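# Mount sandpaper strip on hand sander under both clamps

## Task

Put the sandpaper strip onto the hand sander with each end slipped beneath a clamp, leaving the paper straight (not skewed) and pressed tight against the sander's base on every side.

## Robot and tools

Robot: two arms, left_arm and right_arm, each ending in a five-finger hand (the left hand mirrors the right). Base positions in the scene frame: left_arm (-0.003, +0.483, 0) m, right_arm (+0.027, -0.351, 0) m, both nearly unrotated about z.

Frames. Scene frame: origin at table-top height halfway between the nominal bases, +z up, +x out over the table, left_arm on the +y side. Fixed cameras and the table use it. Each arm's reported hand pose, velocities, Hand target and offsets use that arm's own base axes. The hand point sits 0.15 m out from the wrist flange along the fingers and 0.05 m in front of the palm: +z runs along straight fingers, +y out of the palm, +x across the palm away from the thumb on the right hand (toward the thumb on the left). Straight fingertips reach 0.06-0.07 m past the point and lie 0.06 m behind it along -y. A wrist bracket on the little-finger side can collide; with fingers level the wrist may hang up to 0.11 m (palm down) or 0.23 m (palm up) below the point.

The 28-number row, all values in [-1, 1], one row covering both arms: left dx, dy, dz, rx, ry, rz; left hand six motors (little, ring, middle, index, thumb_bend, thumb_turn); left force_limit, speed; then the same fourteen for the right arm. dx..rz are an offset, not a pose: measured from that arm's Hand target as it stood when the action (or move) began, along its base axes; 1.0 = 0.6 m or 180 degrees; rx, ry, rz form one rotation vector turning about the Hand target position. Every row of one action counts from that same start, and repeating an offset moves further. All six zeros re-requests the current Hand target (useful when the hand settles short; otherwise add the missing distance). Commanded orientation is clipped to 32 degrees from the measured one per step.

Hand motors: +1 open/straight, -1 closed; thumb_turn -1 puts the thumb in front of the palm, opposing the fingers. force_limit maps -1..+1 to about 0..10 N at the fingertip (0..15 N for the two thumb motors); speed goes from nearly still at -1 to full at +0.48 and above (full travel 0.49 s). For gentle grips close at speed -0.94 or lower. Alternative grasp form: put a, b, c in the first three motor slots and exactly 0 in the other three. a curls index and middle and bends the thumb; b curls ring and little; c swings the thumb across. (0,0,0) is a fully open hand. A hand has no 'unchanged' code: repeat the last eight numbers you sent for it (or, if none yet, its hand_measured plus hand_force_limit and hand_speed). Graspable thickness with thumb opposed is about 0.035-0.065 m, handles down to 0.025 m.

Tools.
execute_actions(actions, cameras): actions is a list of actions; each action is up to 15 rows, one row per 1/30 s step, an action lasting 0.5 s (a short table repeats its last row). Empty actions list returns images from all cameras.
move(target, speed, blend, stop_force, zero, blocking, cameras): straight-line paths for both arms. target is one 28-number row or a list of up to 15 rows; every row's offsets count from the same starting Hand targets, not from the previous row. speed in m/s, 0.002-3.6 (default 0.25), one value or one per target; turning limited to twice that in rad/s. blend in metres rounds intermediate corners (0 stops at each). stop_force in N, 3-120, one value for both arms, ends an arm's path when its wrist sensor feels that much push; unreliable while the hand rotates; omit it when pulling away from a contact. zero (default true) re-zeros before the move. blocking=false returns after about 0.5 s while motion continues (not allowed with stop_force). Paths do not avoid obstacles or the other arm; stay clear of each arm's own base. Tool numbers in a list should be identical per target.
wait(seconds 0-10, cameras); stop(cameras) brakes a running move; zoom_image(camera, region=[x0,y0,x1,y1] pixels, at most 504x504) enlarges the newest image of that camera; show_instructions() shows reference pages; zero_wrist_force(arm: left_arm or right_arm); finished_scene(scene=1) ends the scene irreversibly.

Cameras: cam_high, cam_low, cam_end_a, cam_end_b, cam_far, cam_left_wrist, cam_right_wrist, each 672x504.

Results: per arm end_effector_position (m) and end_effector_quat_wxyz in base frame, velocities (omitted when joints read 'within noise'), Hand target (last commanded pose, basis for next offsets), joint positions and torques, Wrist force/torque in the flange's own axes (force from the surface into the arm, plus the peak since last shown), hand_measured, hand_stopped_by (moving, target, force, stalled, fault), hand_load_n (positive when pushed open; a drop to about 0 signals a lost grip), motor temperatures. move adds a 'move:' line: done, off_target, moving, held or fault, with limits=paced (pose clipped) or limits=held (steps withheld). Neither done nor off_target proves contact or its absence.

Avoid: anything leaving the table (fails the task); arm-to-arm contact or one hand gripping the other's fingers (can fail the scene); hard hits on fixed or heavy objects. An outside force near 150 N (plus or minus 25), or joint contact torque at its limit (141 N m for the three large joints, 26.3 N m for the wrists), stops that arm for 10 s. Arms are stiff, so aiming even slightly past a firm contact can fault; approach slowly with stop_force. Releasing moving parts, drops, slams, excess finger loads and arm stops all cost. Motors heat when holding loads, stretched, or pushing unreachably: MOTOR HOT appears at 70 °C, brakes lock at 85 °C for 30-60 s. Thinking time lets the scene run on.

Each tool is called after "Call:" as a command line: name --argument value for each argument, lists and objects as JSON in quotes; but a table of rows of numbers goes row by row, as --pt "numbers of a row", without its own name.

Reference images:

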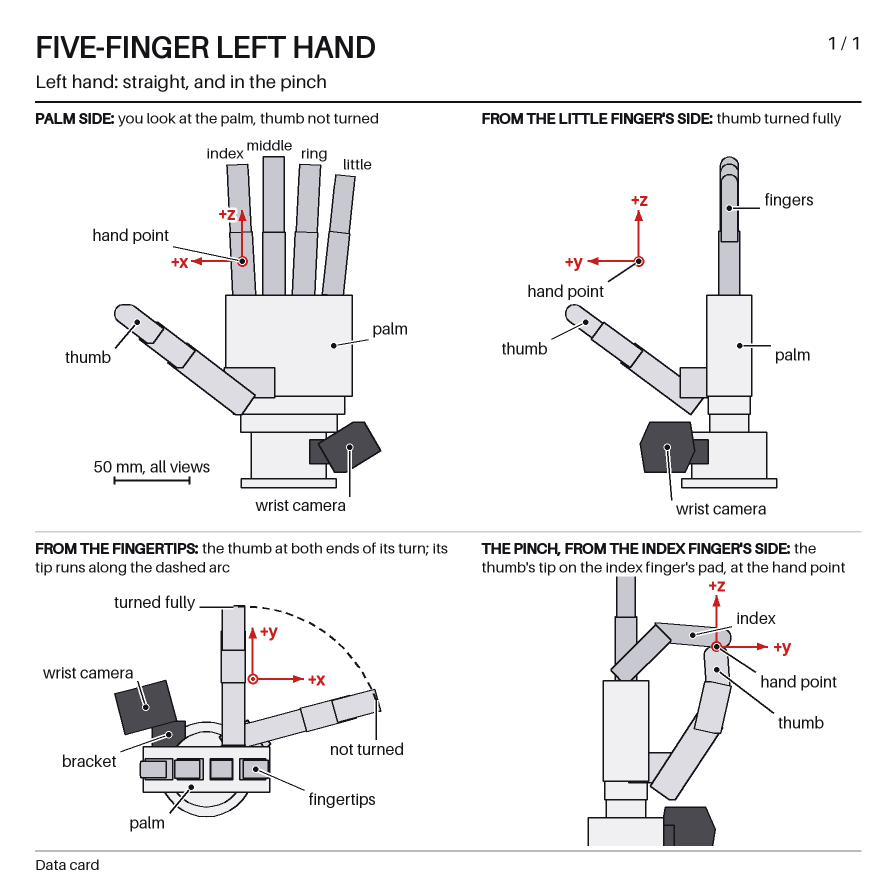

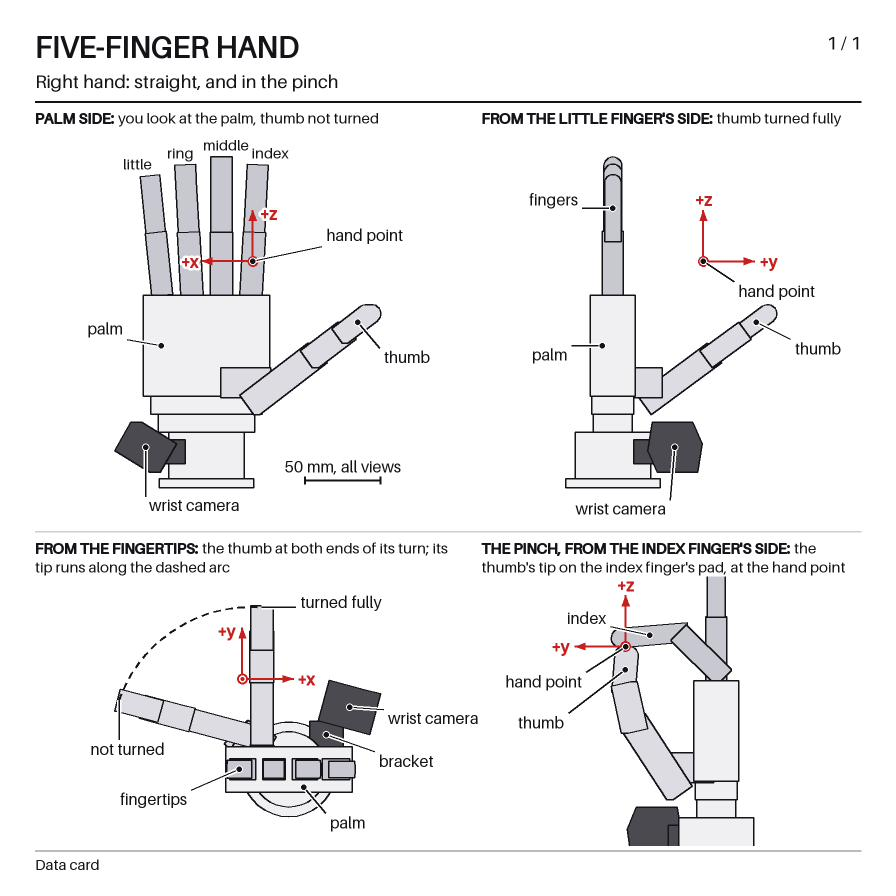

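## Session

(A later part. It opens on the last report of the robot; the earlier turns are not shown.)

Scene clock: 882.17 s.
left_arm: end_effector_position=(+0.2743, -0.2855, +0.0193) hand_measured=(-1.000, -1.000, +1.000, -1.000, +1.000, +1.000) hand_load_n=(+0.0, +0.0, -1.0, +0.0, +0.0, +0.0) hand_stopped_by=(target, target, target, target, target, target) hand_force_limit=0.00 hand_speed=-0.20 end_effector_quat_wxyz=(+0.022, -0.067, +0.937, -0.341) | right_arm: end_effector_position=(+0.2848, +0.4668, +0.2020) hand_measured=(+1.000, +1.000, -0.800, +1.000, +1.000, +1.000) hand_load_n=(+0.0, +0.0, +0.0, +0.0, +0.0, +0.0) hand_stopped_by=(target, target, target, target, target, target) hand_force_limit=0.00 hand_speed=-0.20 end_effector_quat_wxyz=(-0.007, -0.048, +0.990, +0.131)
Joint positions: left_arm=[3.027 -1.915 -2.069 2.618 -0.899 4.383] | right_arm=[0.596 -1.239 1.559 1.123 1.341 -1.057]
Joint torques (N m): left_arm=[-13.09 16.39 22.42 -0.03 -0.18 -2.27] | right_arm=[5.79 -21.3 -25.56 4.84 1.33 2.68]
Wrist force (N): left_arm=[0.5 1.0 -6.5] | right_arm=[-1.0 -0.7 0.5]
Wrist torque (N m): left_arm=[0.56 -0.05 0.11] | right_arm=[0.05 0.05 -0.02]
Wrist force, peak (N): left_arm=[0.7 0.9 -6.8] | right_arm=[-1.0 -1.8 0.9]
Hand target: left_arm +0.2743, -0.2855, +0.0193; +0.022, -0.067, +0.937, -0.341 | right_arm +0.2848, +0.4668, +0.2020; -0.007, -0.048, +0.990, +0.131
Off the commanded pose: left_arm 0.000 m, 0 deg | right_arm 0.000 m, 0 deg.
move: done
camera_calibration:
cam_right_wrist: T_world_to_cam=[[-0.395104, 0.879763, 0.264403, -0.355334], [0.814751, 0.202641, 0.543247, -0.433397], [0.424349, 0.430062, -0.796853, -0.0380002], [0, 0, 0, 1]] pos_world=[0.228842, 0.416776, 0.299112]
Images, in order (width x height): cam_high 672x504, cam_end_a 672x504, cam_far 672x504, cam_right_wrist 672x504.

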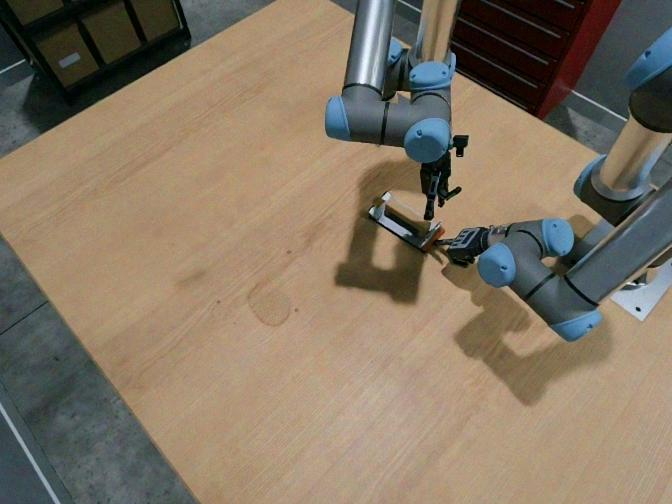

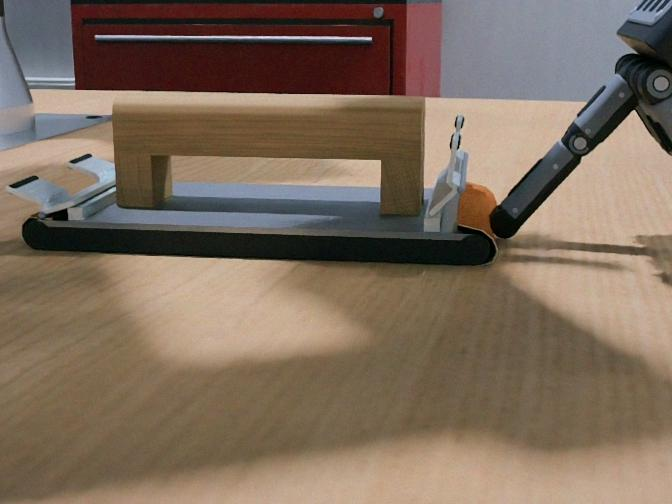

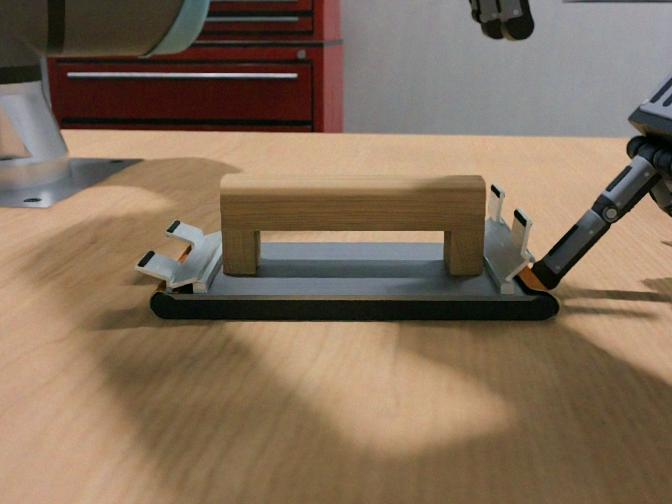

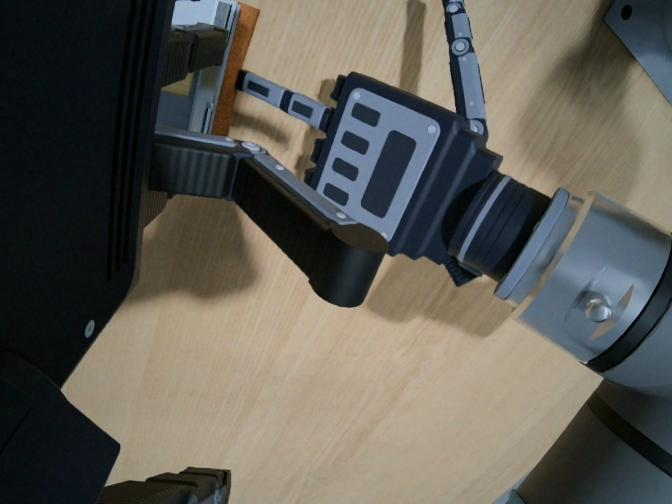

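Call:
move --target '[0,0,0,0,0,0,-1,-1,1,-1,1,1,0,-0.2,0,0,-0.0917,0,0,0,1,1,-0.8,1,1,1,0,-0.2]' --speed 0.12 --cameras '["cam_far", "cam_end_a", "cam_end_b", "cam_right_wrist"]'

Call:
zoom_image --camera "cam_end_a" --region '[390, 0, 600, 210]'

Call:
zoom_image --camera "cam_far" --region '[420, 60, 600, 240]'

Call:
zoom_image --camera "cam_right_wrist" --region '[140, 0, 340, 200]'

Scene clock: 890.07 s.
left_arm: end_effector_position=(+0.2743, -0.2855, +0.0193) hand_measured=(-1.000, -1.000, +1.000, -1.000, +1.000, +1.000) hand_load_n=(+0.0, +0.0, -1.0, +0.5, +0.0, -0.5) hand_stopped_by=(target, target, target, target, target, target) hand_force_limit=0.00 hand_speed=-0.20 end_effector_quat_wxyz=(+0.022, -0.067, +0.937, -0.341) | right_arm: end_effector_position=(+0.2848, +0.4668, +0.1471) hand_measured=(+1.000, +1.000, -0.800, +1.000, +1.000, +1.000) hand_load_n=(+0.0, +0.0, +0.0, +0.0, +0.0, +0.0) hand_stopped_by=(target, target, target, target, target, target) hand_force_limit=0.00 hand_speed=-0.20 end_effector_quat_wxyz=(-0.007, -0.048, +0.990, +0.131)
Joint positions: left_arm=[3.027 -1.915 -2.069 2.618 -0.899 4.383] | right_arm=[0.596 -1.19 1.642 0.992 1.341 -1.057]
Joint torques (N m): left_arm=[-13.36 16.75 21.73 -0.16 -0.14 -2.19] | right_arm=[4.97 -22.17 -7.7 0.16 -2.25 2.67]
Wrist force (N): left_arm=[0.5 1.2 -6.3] | right_arm=[-1.1 -0.8 0.6]
Wrist torque (N m): left_arm=[0.58 -0.04 0.12] | right_arm=[0.03 0.07 -0.04]
Wrist force, peak (N): left_arm=[0.5 0.8 -6.9] | right_arm=[-1.2 -0.9 0.5]
Hand target: left_arm +0.2743, -0.2855, +0.0193; +0.022, -0.067, +0.937, -0.341 | right_arm +0.2848, +0.4668, +0.1470; -0.007, -0.048, +0.990, +0.131
Off the commanded pose: left_arm 0.000 m, 0 deg | right_arm 0.000 m, 0 deg.
move: done
camera_calibration:
cam_right_wrist: T_world_to_cam=[[-0.394999, 0.879855, 0.264255, -0.340806], [0.814801, 0.20266, 0.543164, -0.403654], [0.424352, 0.429865, -0.796958, -0.0816821], [0, 0, 0, 1]] pos_world=[0.228942, 0.416777, 0.244213]
Images, in order (width x height): cam_end_a 672x504, cam_end_b 672x504, cam_far 672x504, cam_right_wrist 672x504.

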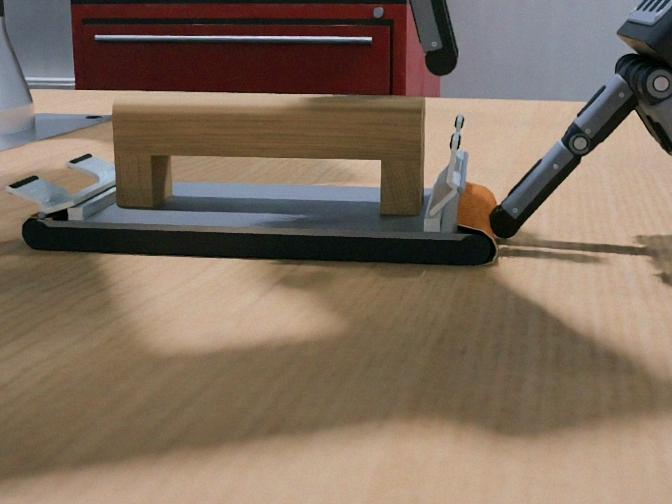

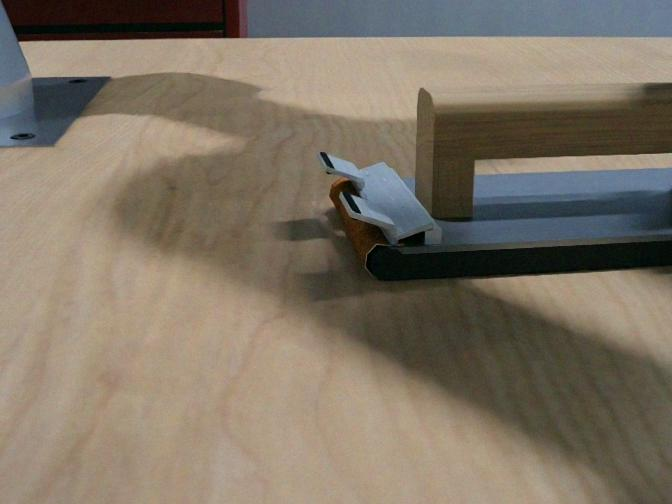

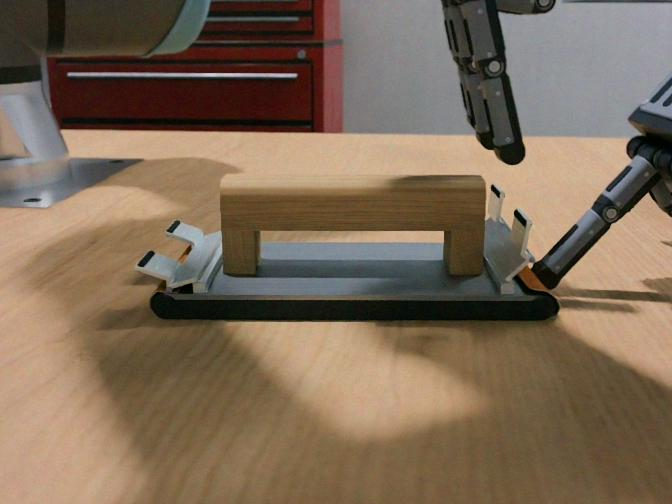

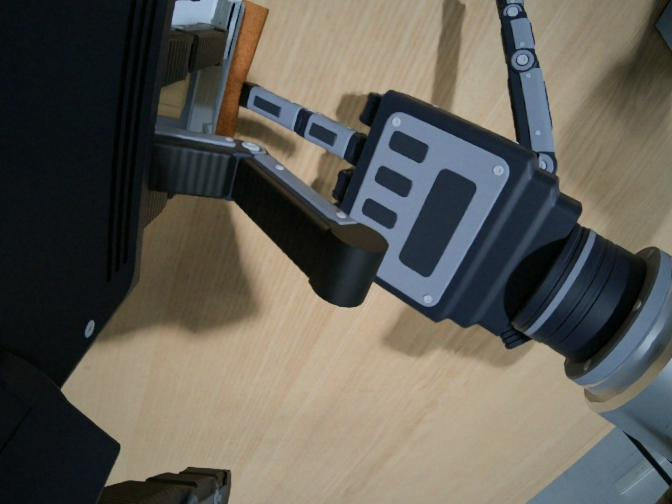

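Scaled by 2.400 from the camera's 672x504 image, which has a finer 960x720 frame.

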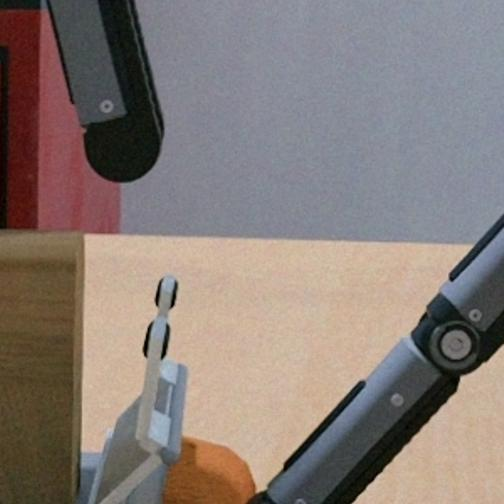

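Scaled by 2.800 from the camera's 672x504 image, which has a finer 960x720 frame.

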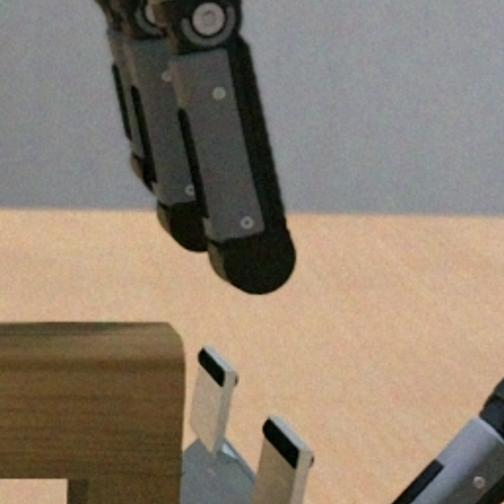

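Scaled by 2.520 from the camera's 672x504 image, which has a finer 960x720 frame.

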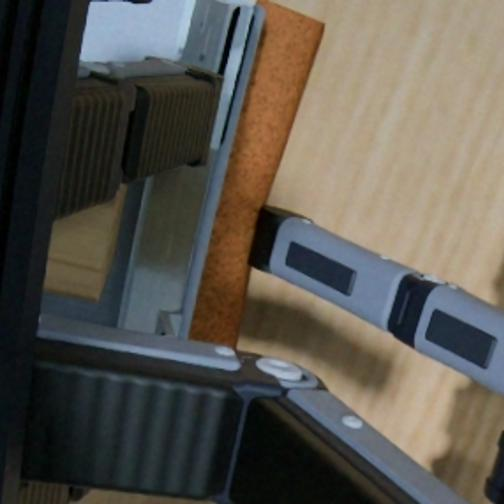

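Call:
move --target '[0,0,0,0,0,0,-1,-1,1,-1,1,1,0,-0.2,0.0083,0.0018,-0.035,0,0,-0.0083,1,1,-0.8,1,1,1,0,-0.2]' --speed 0.05 --stop_force 5 --cameras '["cam_far", "cam_end_a", "cam_right_wrist"]'

Call:
zoom_image --camera "cam_end_a" --region '[390, 50, 550, 210]'

Call:
zoom_image --camera "cam_far" --region '[440, 110, 600, 270]'

Call:
zoom_image --camera "cam_right_wrist" --region '[140, 0, 340, 200]'

Scene clock: 917.73 s.
left_arm: end_effector_position=(+0.2743, -0.2855, +0.0193) hand_measured=(-1.000, -1.000, +1.000, -1.000, +1.000, +1.000) hand_load_n=(+0.0, +0.0, -1.0, +0.0, +0.0, +0.0) hand_stopped_by=(target, target, target, target, target, target) hand_force_limit=0.00 hand_speed=-0.20 end_effector_quat_wxyz=(+0.022, -0.067, +0.937, -0.341) | right_arm: end_effector_position=(+0.2898, +0.4679, +0.1260) hand_measured=(+1.000, +1.000, -0.800, +1.000, +1.000, +1.000) hand_load_n=(+0.0, +0.0, +0.0, +0.0, +0.0, +0.0) hand_stopped_by=(target, target, target, target, target, target) hand_force_limit=0.00 hand_speed=-0.20 end_effector_quat_wxyz=(-0.005, -0.035, +0.991, +0.131)
Joint positions: left_arm=[3.027 -1.915 -2.069 2.618 -0.899 4.383] | right_arm=[0.597 -1.163 1.661 0.94 1.344 -1.029]
Joint torques (N m): left_arm=[-12.76 16.95 22.14 -0.08 -0.16 -2.09] | right_arm=[6.47 -22.41 -7.15 0.18 1.28 2.59]
Wrist force (N): left_arm=[0.4 0.8 -6.4] | right_arm=[-1.0 -0.6 0.4]
Wrist torque (N m): left_arm=[0.53 -0.03 0.11] | right_arm=[0.08 0.05 -0.03]
Wrist force, peak (N): left_arm=[0.7 0.8 -6.8] | right_arm=[-1.4 -0.8 0.6]
Hand target: left_arm +0.2743, -0.2855, +0.0193; +0.022, -0.067, +0.937, -0.341 | right_arm +0.2898, +0.4679, +0.1260; -0.005, -0.035, +0.991, +0.131
Off the commanded pose: left_arm 0.000 m, 0 deg | right_arm 0.000 m, 0 deg.
move: done
camera_calibration:
cam_right_wrist: T_world_to_cam=[[-0.371947, 0.889843, 0.264264, -0.345631], [0.819795, 0.181355, 0.543182, -0.387888], [0.435421, 0.418677, -0.796943, -0.099027], [0, 0, 0, 1]] pos_world=[0.232551, 0.419363, 0.223113]
Images, in order (width x height): cam_end_a 672x504, cam_far 672x504, cam_right_wrist 672x504.

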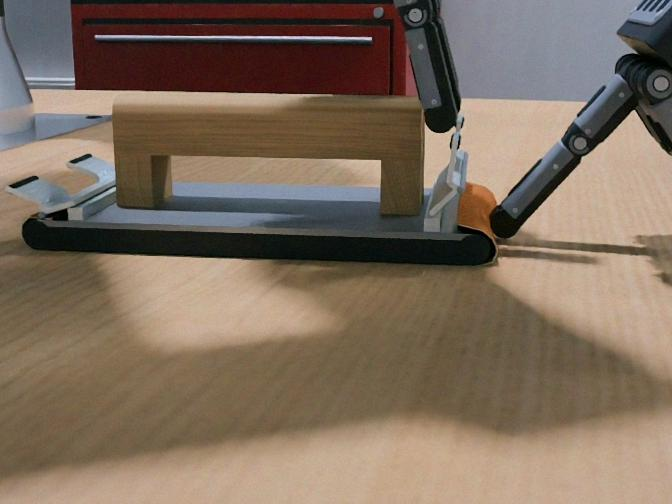

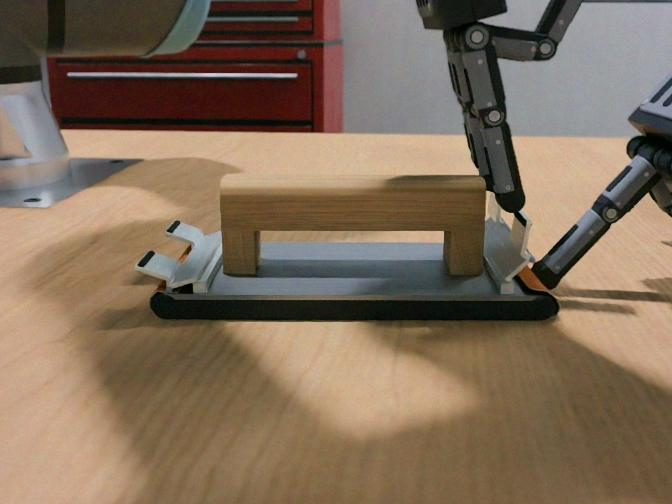

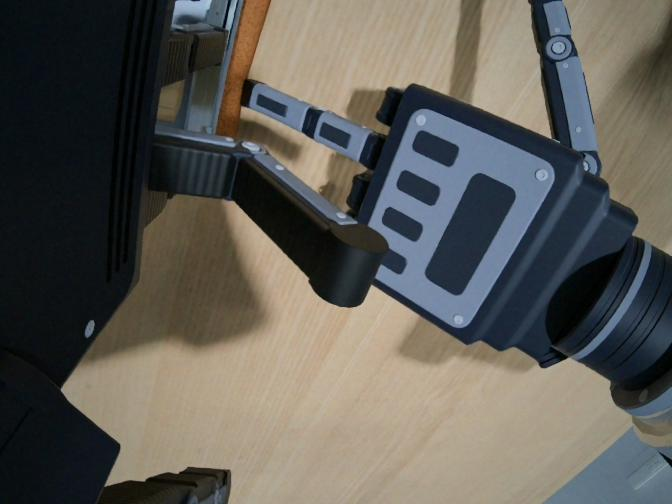

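Scaled by 3.150 from the camera's 672x504 image, which has a finer 960x720 frame.

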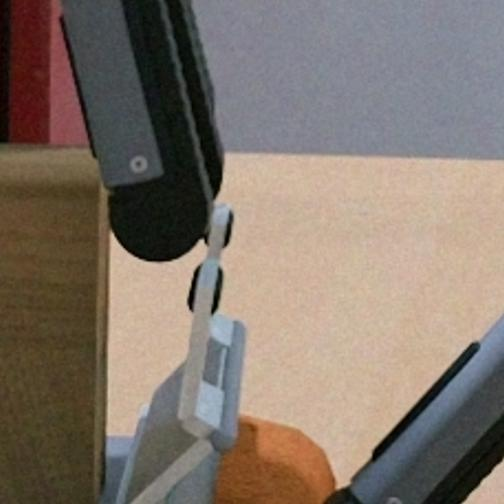

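Scaled by 3.150 from the camera's 672x504 image, which has a finer 960x720 frame.

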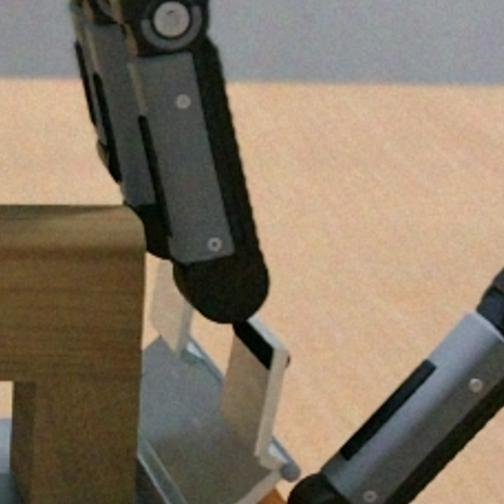

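Scaled by 2.520 from the camera's 672x504 image, which has a finer 960x720 frame.

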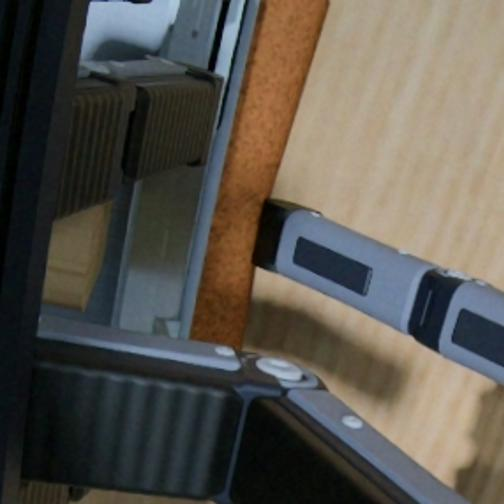

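Call:
move --pt "0 0 0 0 0 0 -1 -1 1 -1 1 1 0 -0.2 0 0 -0.0042 0 0 0 1 1 -0.8 1 1 1 0 -0.2" --pt "0 0 0 0 0 0 -1 -1 1 -1 1 1 0 -0.2 -0.0005 0.0061 -0.0067 0 0 0 1 1 -0.8 1 1 1 0 -0.2" --speed 0.03 --stop_force 12 --blend '[0.001,0]' --cameras '["cam_far", "cam_end_a"]'

Call:
zoom_image --camera "cam_end_a" --region '[390, 90, 550, 250]'

Call:
zoom_image --camera "cam_far" --region '[440, 150, 600, 310]'

Scene clock: 929.80 s.
left_arm: end_effector_position=(+0.2743, -0.2855, +0.0193) hand_measured=(-1.000, -1.000, +1.000, -1.000, +1.000, +1.000) hand_load_n=(+0.0, +0.0, -1.5, +0.0, +0.0, +0.0) hand_stopped_by=(target, target, target, target, target, target) hand_force_limit=0.00 hand_speed=-0.20 end_effector_quat_wxyz=(+0.022, -0.067, +0.937, -0.341) | right_arm: end_effector_position=(+0.2895, +0.4716, +0.1220) hand_measured=(+1.000, +1.000, -0.800, +1.000, +1.000, +1.000) hand_load_n=(+0.0, +0.0, +0.0, +0.0, +0.0, +0.0) hand_stopped_by=(target, target, target, target, target, target) hand_force_limit=0.00 hand_speed=-0.20 end_effector_quat_wxyz=(-0.005, -0.035, +0.991, +0.131)
Joint positions: left_arm=[3.027 -1.915 -2.069 2.618 -0.899 4.383] | right_arm=[0.604 -1.153 1.657 0.932 1.345 -1.021]
Joint torques (N m): left_arm=[-12.66 17.75 21.89 -0.13 0.17 -2.19] | right_arm=[6.75 -21.63 -24.21 -0.17 1.38 2.7]
Wrist force (N): left_arm=[0.4 0.8 -6.5] | right_arm=[-0.3 -0.8 -4.2]
Wrist torque (N m): left_arm=[0.52 -0.04 0.12] | right_arm=[0.36 0.17 0.01]
Wrist force, peak (N): left_arm=[0.4 0.9 -6.7] | right_arm=[-0.7 -1.5 -8.3]
Hand target: left_arm +0.2743, -0.2855, +0.0193; +0.022, -0.067, +0.937, -0.341 | right_arm +0.2895, +0.4716, +0.1220; -0.005, -0.035, +0.991, +0.131
Off the commanded pose: left_arm 0.000 m, 0 deg | right_arm 0.000 m, 0 deg.
move: done
Images, in order (width x height): cam_end_a 672x504, cam_far 672x504.

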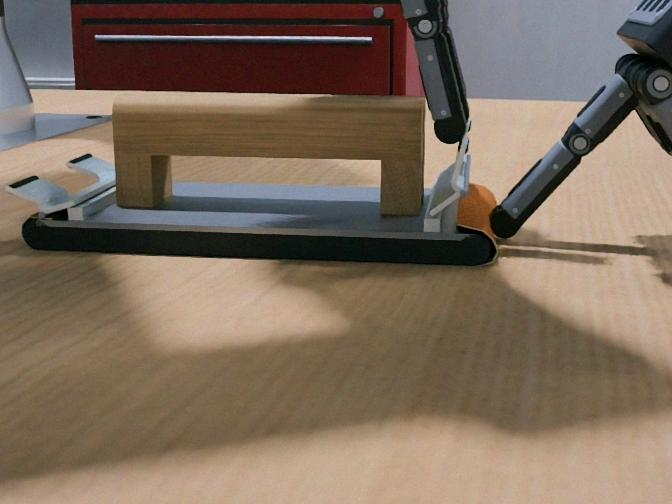

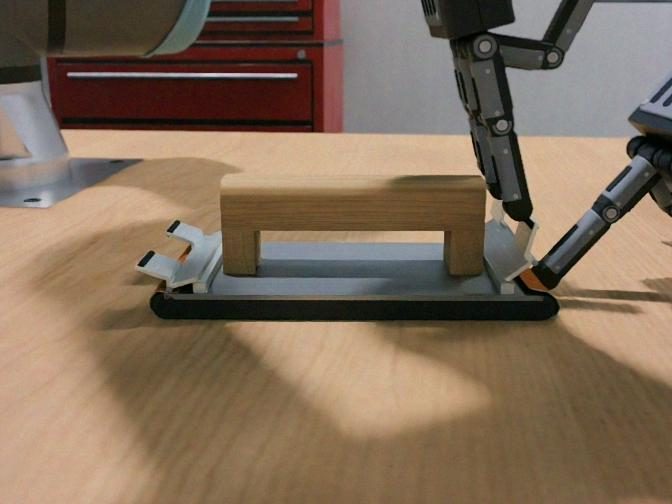

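Scaled by 3.150 from the camera's 672x504 image, which has a finer 960x720 frame.

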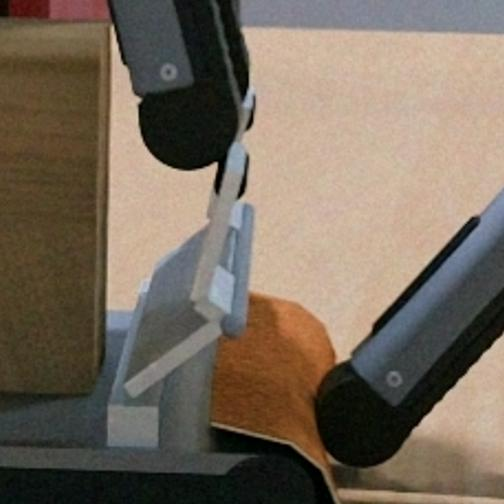

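Scaled by 3.150 from the camera's 672x504 image, which has a finer 960x720 frame.

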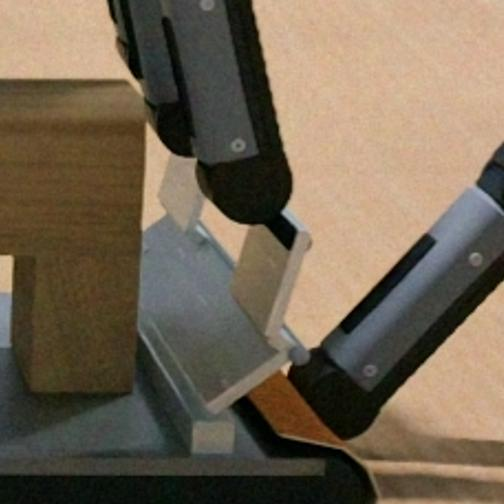

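Call:
move --pt "0 0 0 0 0 0 -1 -1 1 -1 1 1 0 -0.2 -0.0005 0.0056 -0.0033 0 0 0 1 1 -0.8 1 1 1 0 -0.2" --pt "0 0 0 0 0 0 -1 -1 1 -1 1 1 0 -0.2 -0.0009 0.0108 -0.0075 0 0 0 1 1 -0.8 1 1 1 0 -0.2" --speed 0.03 --stop_force 12 --blend '[0.001,0]' --cameras '["cam_far", "cam_end_a"]'

Call:
zoom_image --camera "cam_end_a" --region '[390, 90, 550, 290]'

Call:
zoom_image --camera "cam_far" --region '[440, 150, 600, 330]'

Scene clock: 936.27 s.
left_arm: end_effector_position=(+0.2743, -0.2855, +0.0193) hand_measured=(-1.000, -1.000, +1.000, -1.000, +1.000, +1.000) hand_load_n=(+0.0, +0.0, -0.5, +0.0, +0.0, -0.5) hand_stopped_by=(target, target, target, target, target, target) hand_force_limit=0.00 hand_speed=-0.20 end_effector_quat_wxyz=(+0.022, -0.067, +0.937, -0.341) | right_arm: end_effector_position=(+0.2889, +0.4780, +0.1175) hand_measured=(+1.000, +1.000, -0.800, +1.000, +1.000, +1.000) hand_load_n=(+0.0, +0.0, +0.0, +0.0, +0.0, +0.0) hand_stopped_by=(target, target, target, target, target, target) hand_force_limit=0.00 hand_speed=-0.20 end_effector_quat_wxyz=(-0.005, -0.035, +0.991, +0.131)
Joint positions: left_arm=[3.027 -1.915 -2.069 2.618 -0.899 4.383] | right_arm=[0.618 -1.138 1.646 0.924 1.347 -1.008]
Joint torques (N m): left_arm=[-8.2 19.89 21.62 -2.99 1.53 -2.09] | right_arm=[5.74 -23.28 -23.49 0.17 1.35 2.69]
Wrist force (N): left_arm=[0.6 0.3 -1.4] | right_arm=[-0.9 -0.9 0.3]
Wrist torque (N m): left_arm=[0.28 0.06 0.14] | right_arm=[0.06 0.05 -0.02]
Wrist force, peak (N): left_arm=[0.4 0.9 -6.8] | right_arm=[-0.7 -1.1 -4.7]
Hand target: left_arm +0.2743, -0.2855, +0.0193; +0.022, -0.067, +0.937, -0.341 | right_arm +0.2889, +0.4780, +0.1175; -0.005, -0.035, +0.991, +0.131
Off the commanded pose: left_arm 0.000 m, 0 deg | right_arm 0.000 m, 0 deg.
move: done
Images, in order (width x height): cam_end_a 672x504, cam_far 672x504.

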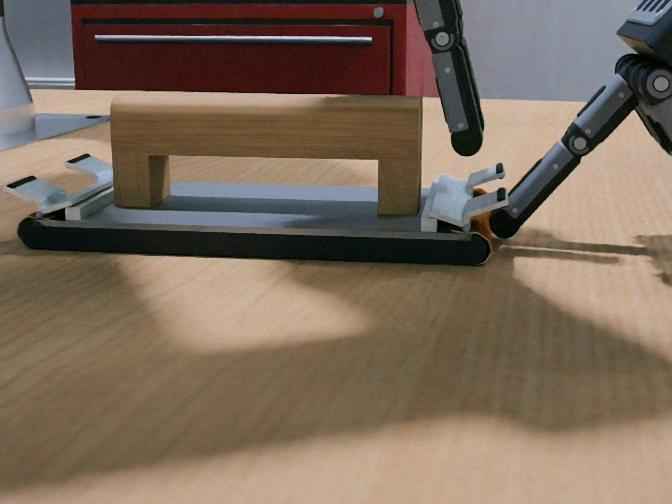

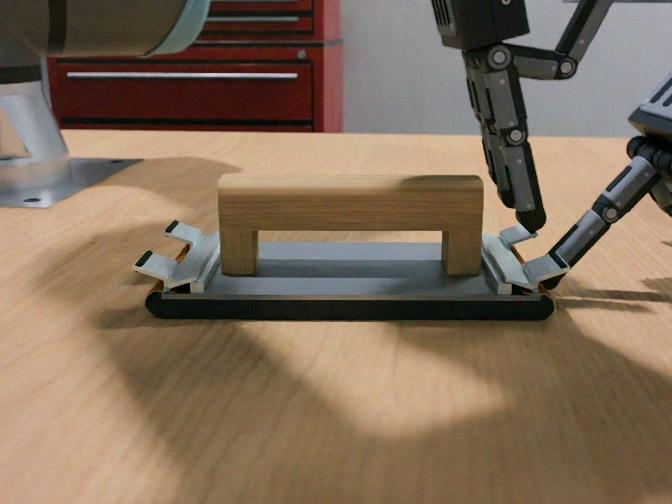

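Scaled by 2.520 from the camera's 672x504 image, which has a finer 960x720 frame.

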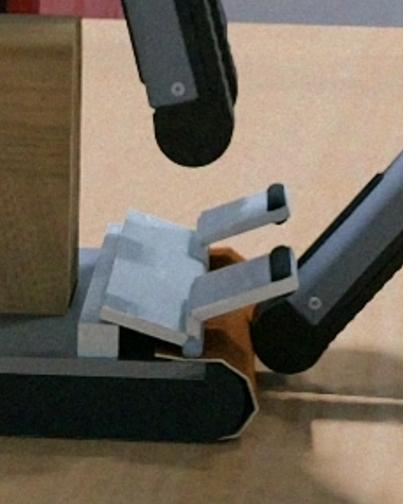

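Scaled by 2.800 from the camera's 672x504 image, which has a finer 960x720 frame.

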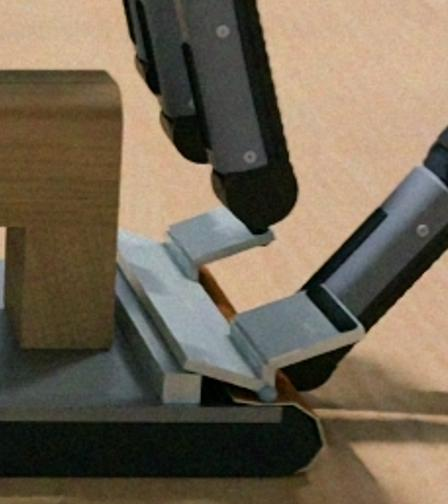

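Call:
move --target '[-0.0123,0.0849,0.1021,0,0,0,-1,-1,1,-1,1,1,0,-0.2,0,-0.03,0.17,0,0,0,1,1,-0.8,1,1,1,0,-0.2]' --speed 0.15 --cameras '["all"]'

Call:
zoom_image --camera "cam_end_a" --region '[390, 130, 520, 290]'

Call:
zoom_image --camera "cam_far" --region '[460, 190, 580, 330]'

Call:
zoom_image --camera "cam_far" --region '[120, 190, 240, 330]'

Call:
zoom_image --camera "cam_end_b" --region '[300, 130, 460, 290]'

Call:
zoom_image --camera "cam_high" --region '[350, 180, 460, 260]'

Scene clock: 945.77 s.
left_arm: end_effector_position=(+0.2669, -0.2346, +0.0805) hand_measured=(-1.000, -1.000, +1.000, -1.000, +1.000, +1.000) hand_load_n=(+0.0, +0.0, -0.5, +0.0, +0.0, +0.0) hand_stopped_by=(target, target, target, target, target, target) hand_force_limit=0.00 hand_speed=-0.20 end_effector_quat_wxyz=(+0.022, -0.067, +0.937, -0.341) | right_arm: end_effector_position=(+0.2889, +0.4601, +0.2194) hand_measured=(+1.000, +1.000, -0.800, +1.000, +1.000, +1.000) hand_load_n=(+0.0, +0.0, +0.0, +0.0, +0.0, +0.0) hand_stopped_by=(target, target, target, target, target, target) hand_force_limit=0.00 hand_speed=-0.20 end_effector_quat_wxyz=(-0.005, -0.035, +0.991, +0.131)
Joint positions: left_arm=[3.201 -1.766 -2.108 2.367 -0.876 4.606] | right_arm=[0.582 -1.261 1.543 1.16 1.342 -1.044]
Joint torques (N m): left_arm=[10.21 29.88 3.83 -3.68 2.48 2.32] | right_arm=[-6.55 -46.61 -26.45 4.87 -2.37 -2.56]
Wrist force (N): left_arm=[-0.1 1.2 -0.1] | right_arm=[-1.3 -1.0 0.5]
Wrist torque (N m): left_arm=[0.48 0.30 -0.04] | right_arm=[0.02 0.09 0.09]
Wrist force, peak (N): left_arm=[0.6 0.3 -1.8] | right_arm=[-0.9 -0.9 1.5]
Hand target: left_arm +0.2669, -0.2345, +0.0805; +0.022, -0.067, +0.937, -0.341 | right_arm +0.2889, +0.4600, +0.2195; -0.005, -0.035, +0.991, +0.131
Off the commanded pose: left_arm 0.000 m, 0 deg | right_arm 0.000 m, 0 deg.
move: done
camera_calibration:
cam_left_wrist: T_world_to_cam=[[-0.133349, -0.789445, 0.599162, -0.190528], [-0.910841, 0.335906, 0.239867, 0.304385], [-0.390623, -0.513755, -0.763851, 0.157494], [0, 0, 0, 1]] pos_world=[0.313361, -0.171743, 0.161448]
cam_right_wrist: T_world_to_cam=[[-0.371947, 0.889843, 0.264264, -0.36367], [0.819795, 0.181355, 0.543182, -0.436551], [0.435421, 0.418677, -0.796943, -0.0209784], [0, 0, 0, 1]] pos_world=[0.231751, 0.411563, 0.316513]

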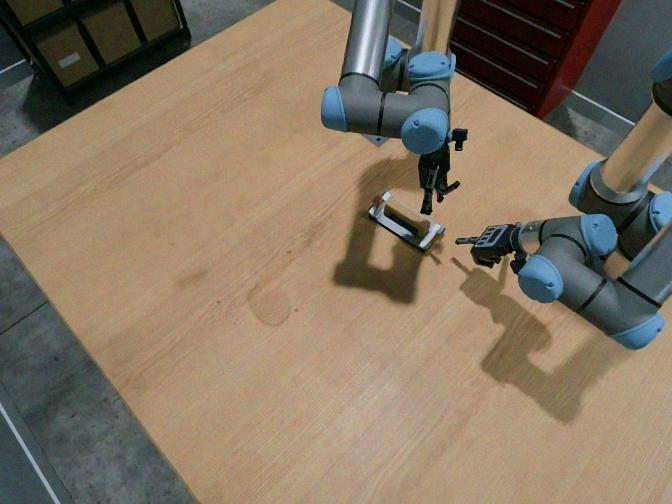

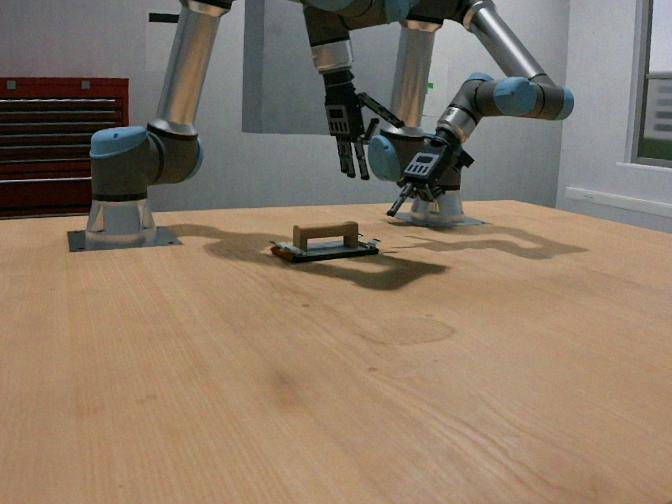

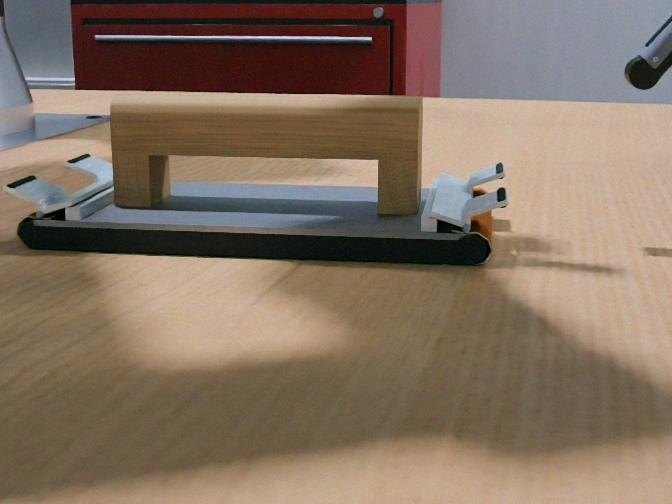

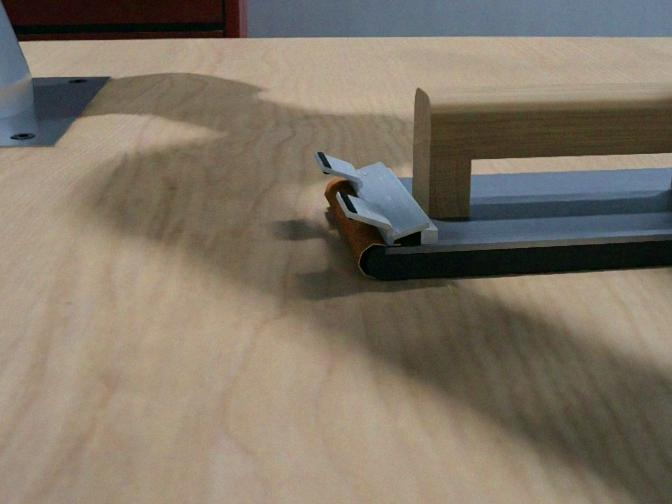

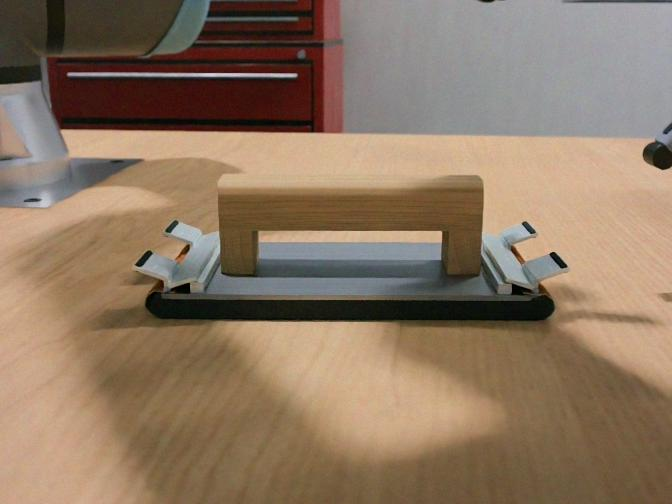

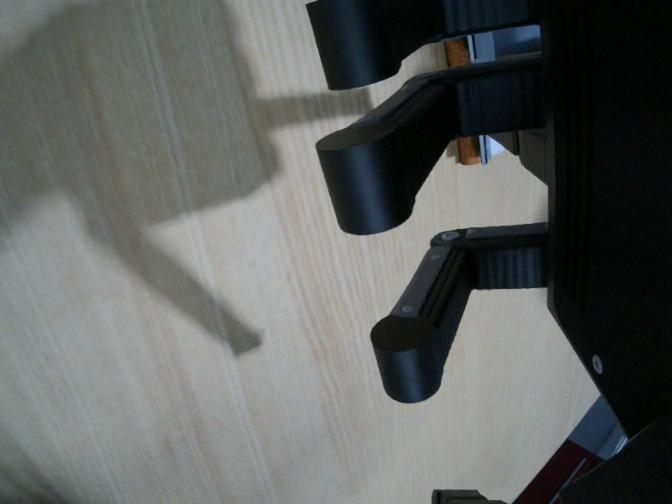

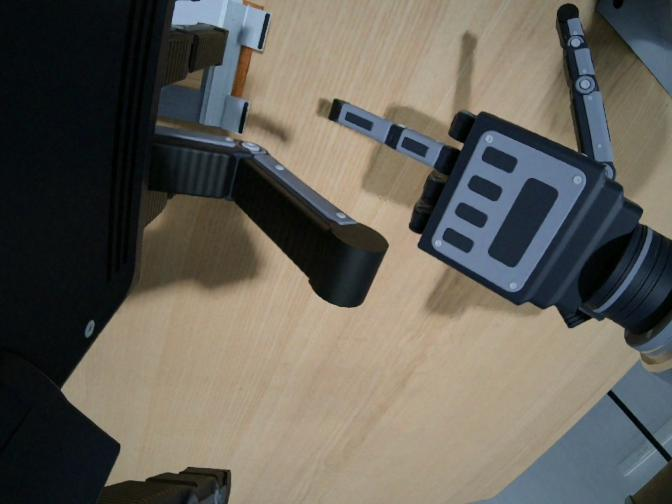

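Scaled by 3.150 from the camera's 672x504 image, which has a finer 960x720 frame.

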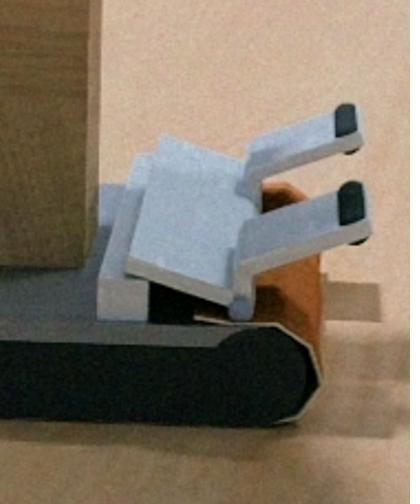

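Scaled by 3.600 from the camera's 672x504 image, which has a finer 960x720 frame.

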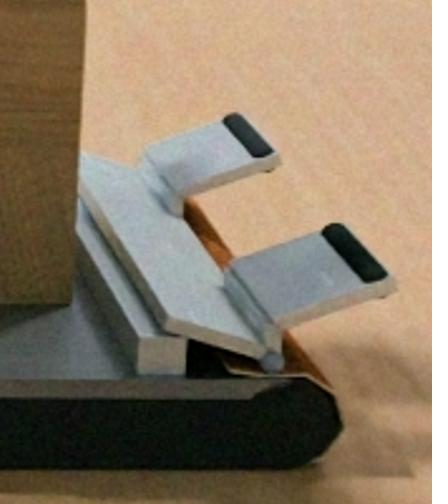

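Scaled by 3.600 from the camera's 672x504 image, which has a finer 960x720 frame.

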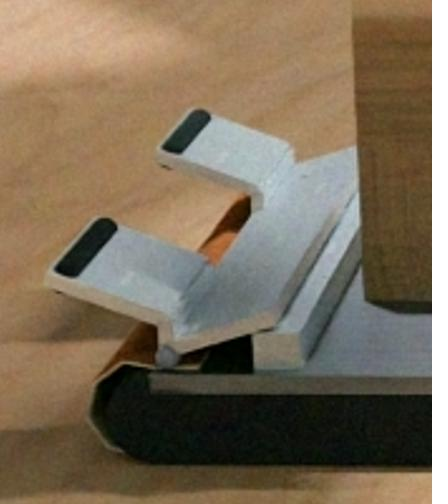

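Scaled by 3.150 from the camera's 672x504 image, which has a finer 960x720 frame.

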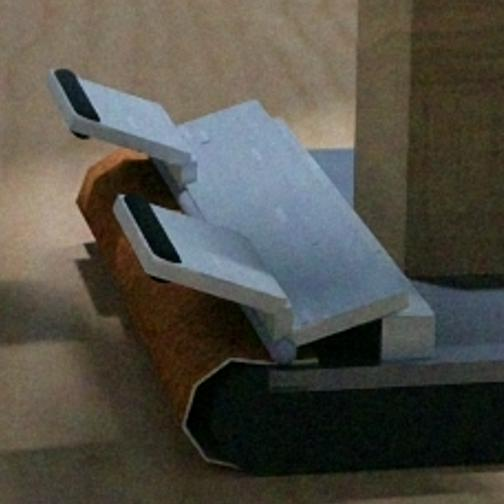

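Scaled by 4.582 from the camera's 672x504 image, which has a finer 960x720 frame.

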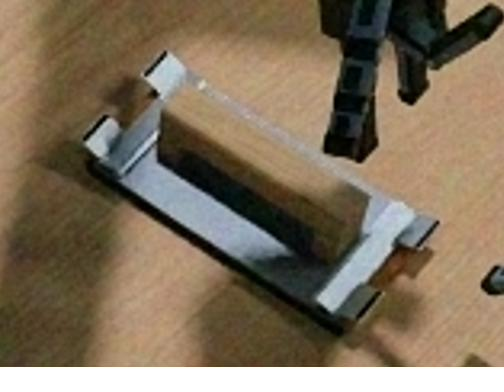

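Call:
zoom_image --camera "cam_end_b" --region '[340, 220, 420, 290]'

Call:
zoom_image --camera "cam_end_a" --region '[430, 200, 510, 280]'

Call:
zoom_image --camera "cam_far" --region '[135, 270, 205, 330]'

Call:
zoom_image --camera "cam_far" --region '[500, 270, 570, 330]'

Scaled by 6.300 from the camera's 672x504 image, which has a finer 960x720 frame.

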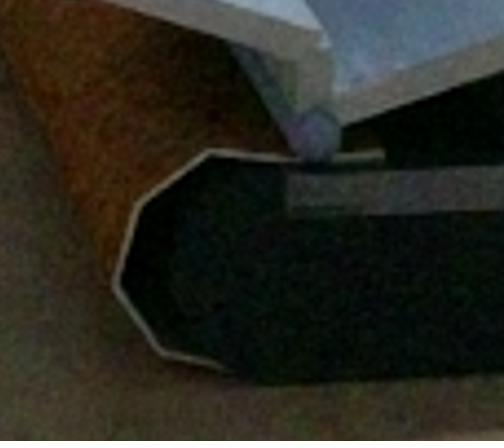

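Scaled by 6.300 from the camera's 672x504 image, which has a finer 960x720 frame.

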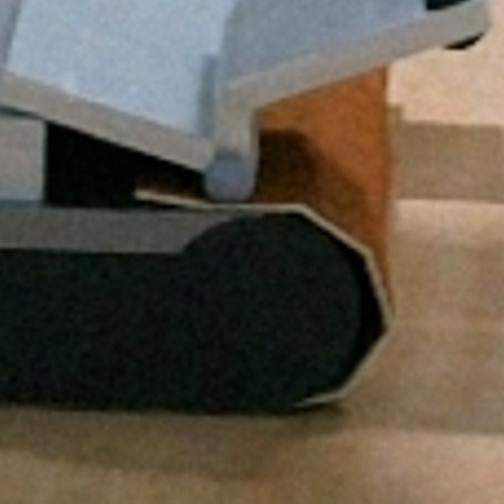

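Scaled by 7.200 from the camera's 672x504 image, which has a finer 960x720 frame.

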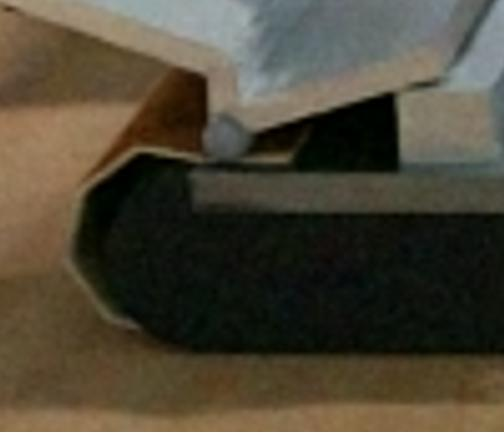

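Scaled by 7.200 from the camera's 672x504 image, which has a finer 960x720 frame.

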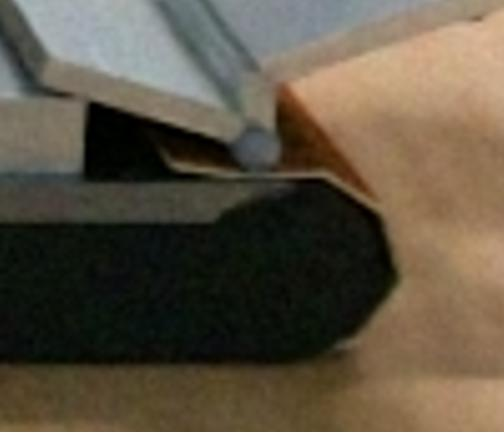

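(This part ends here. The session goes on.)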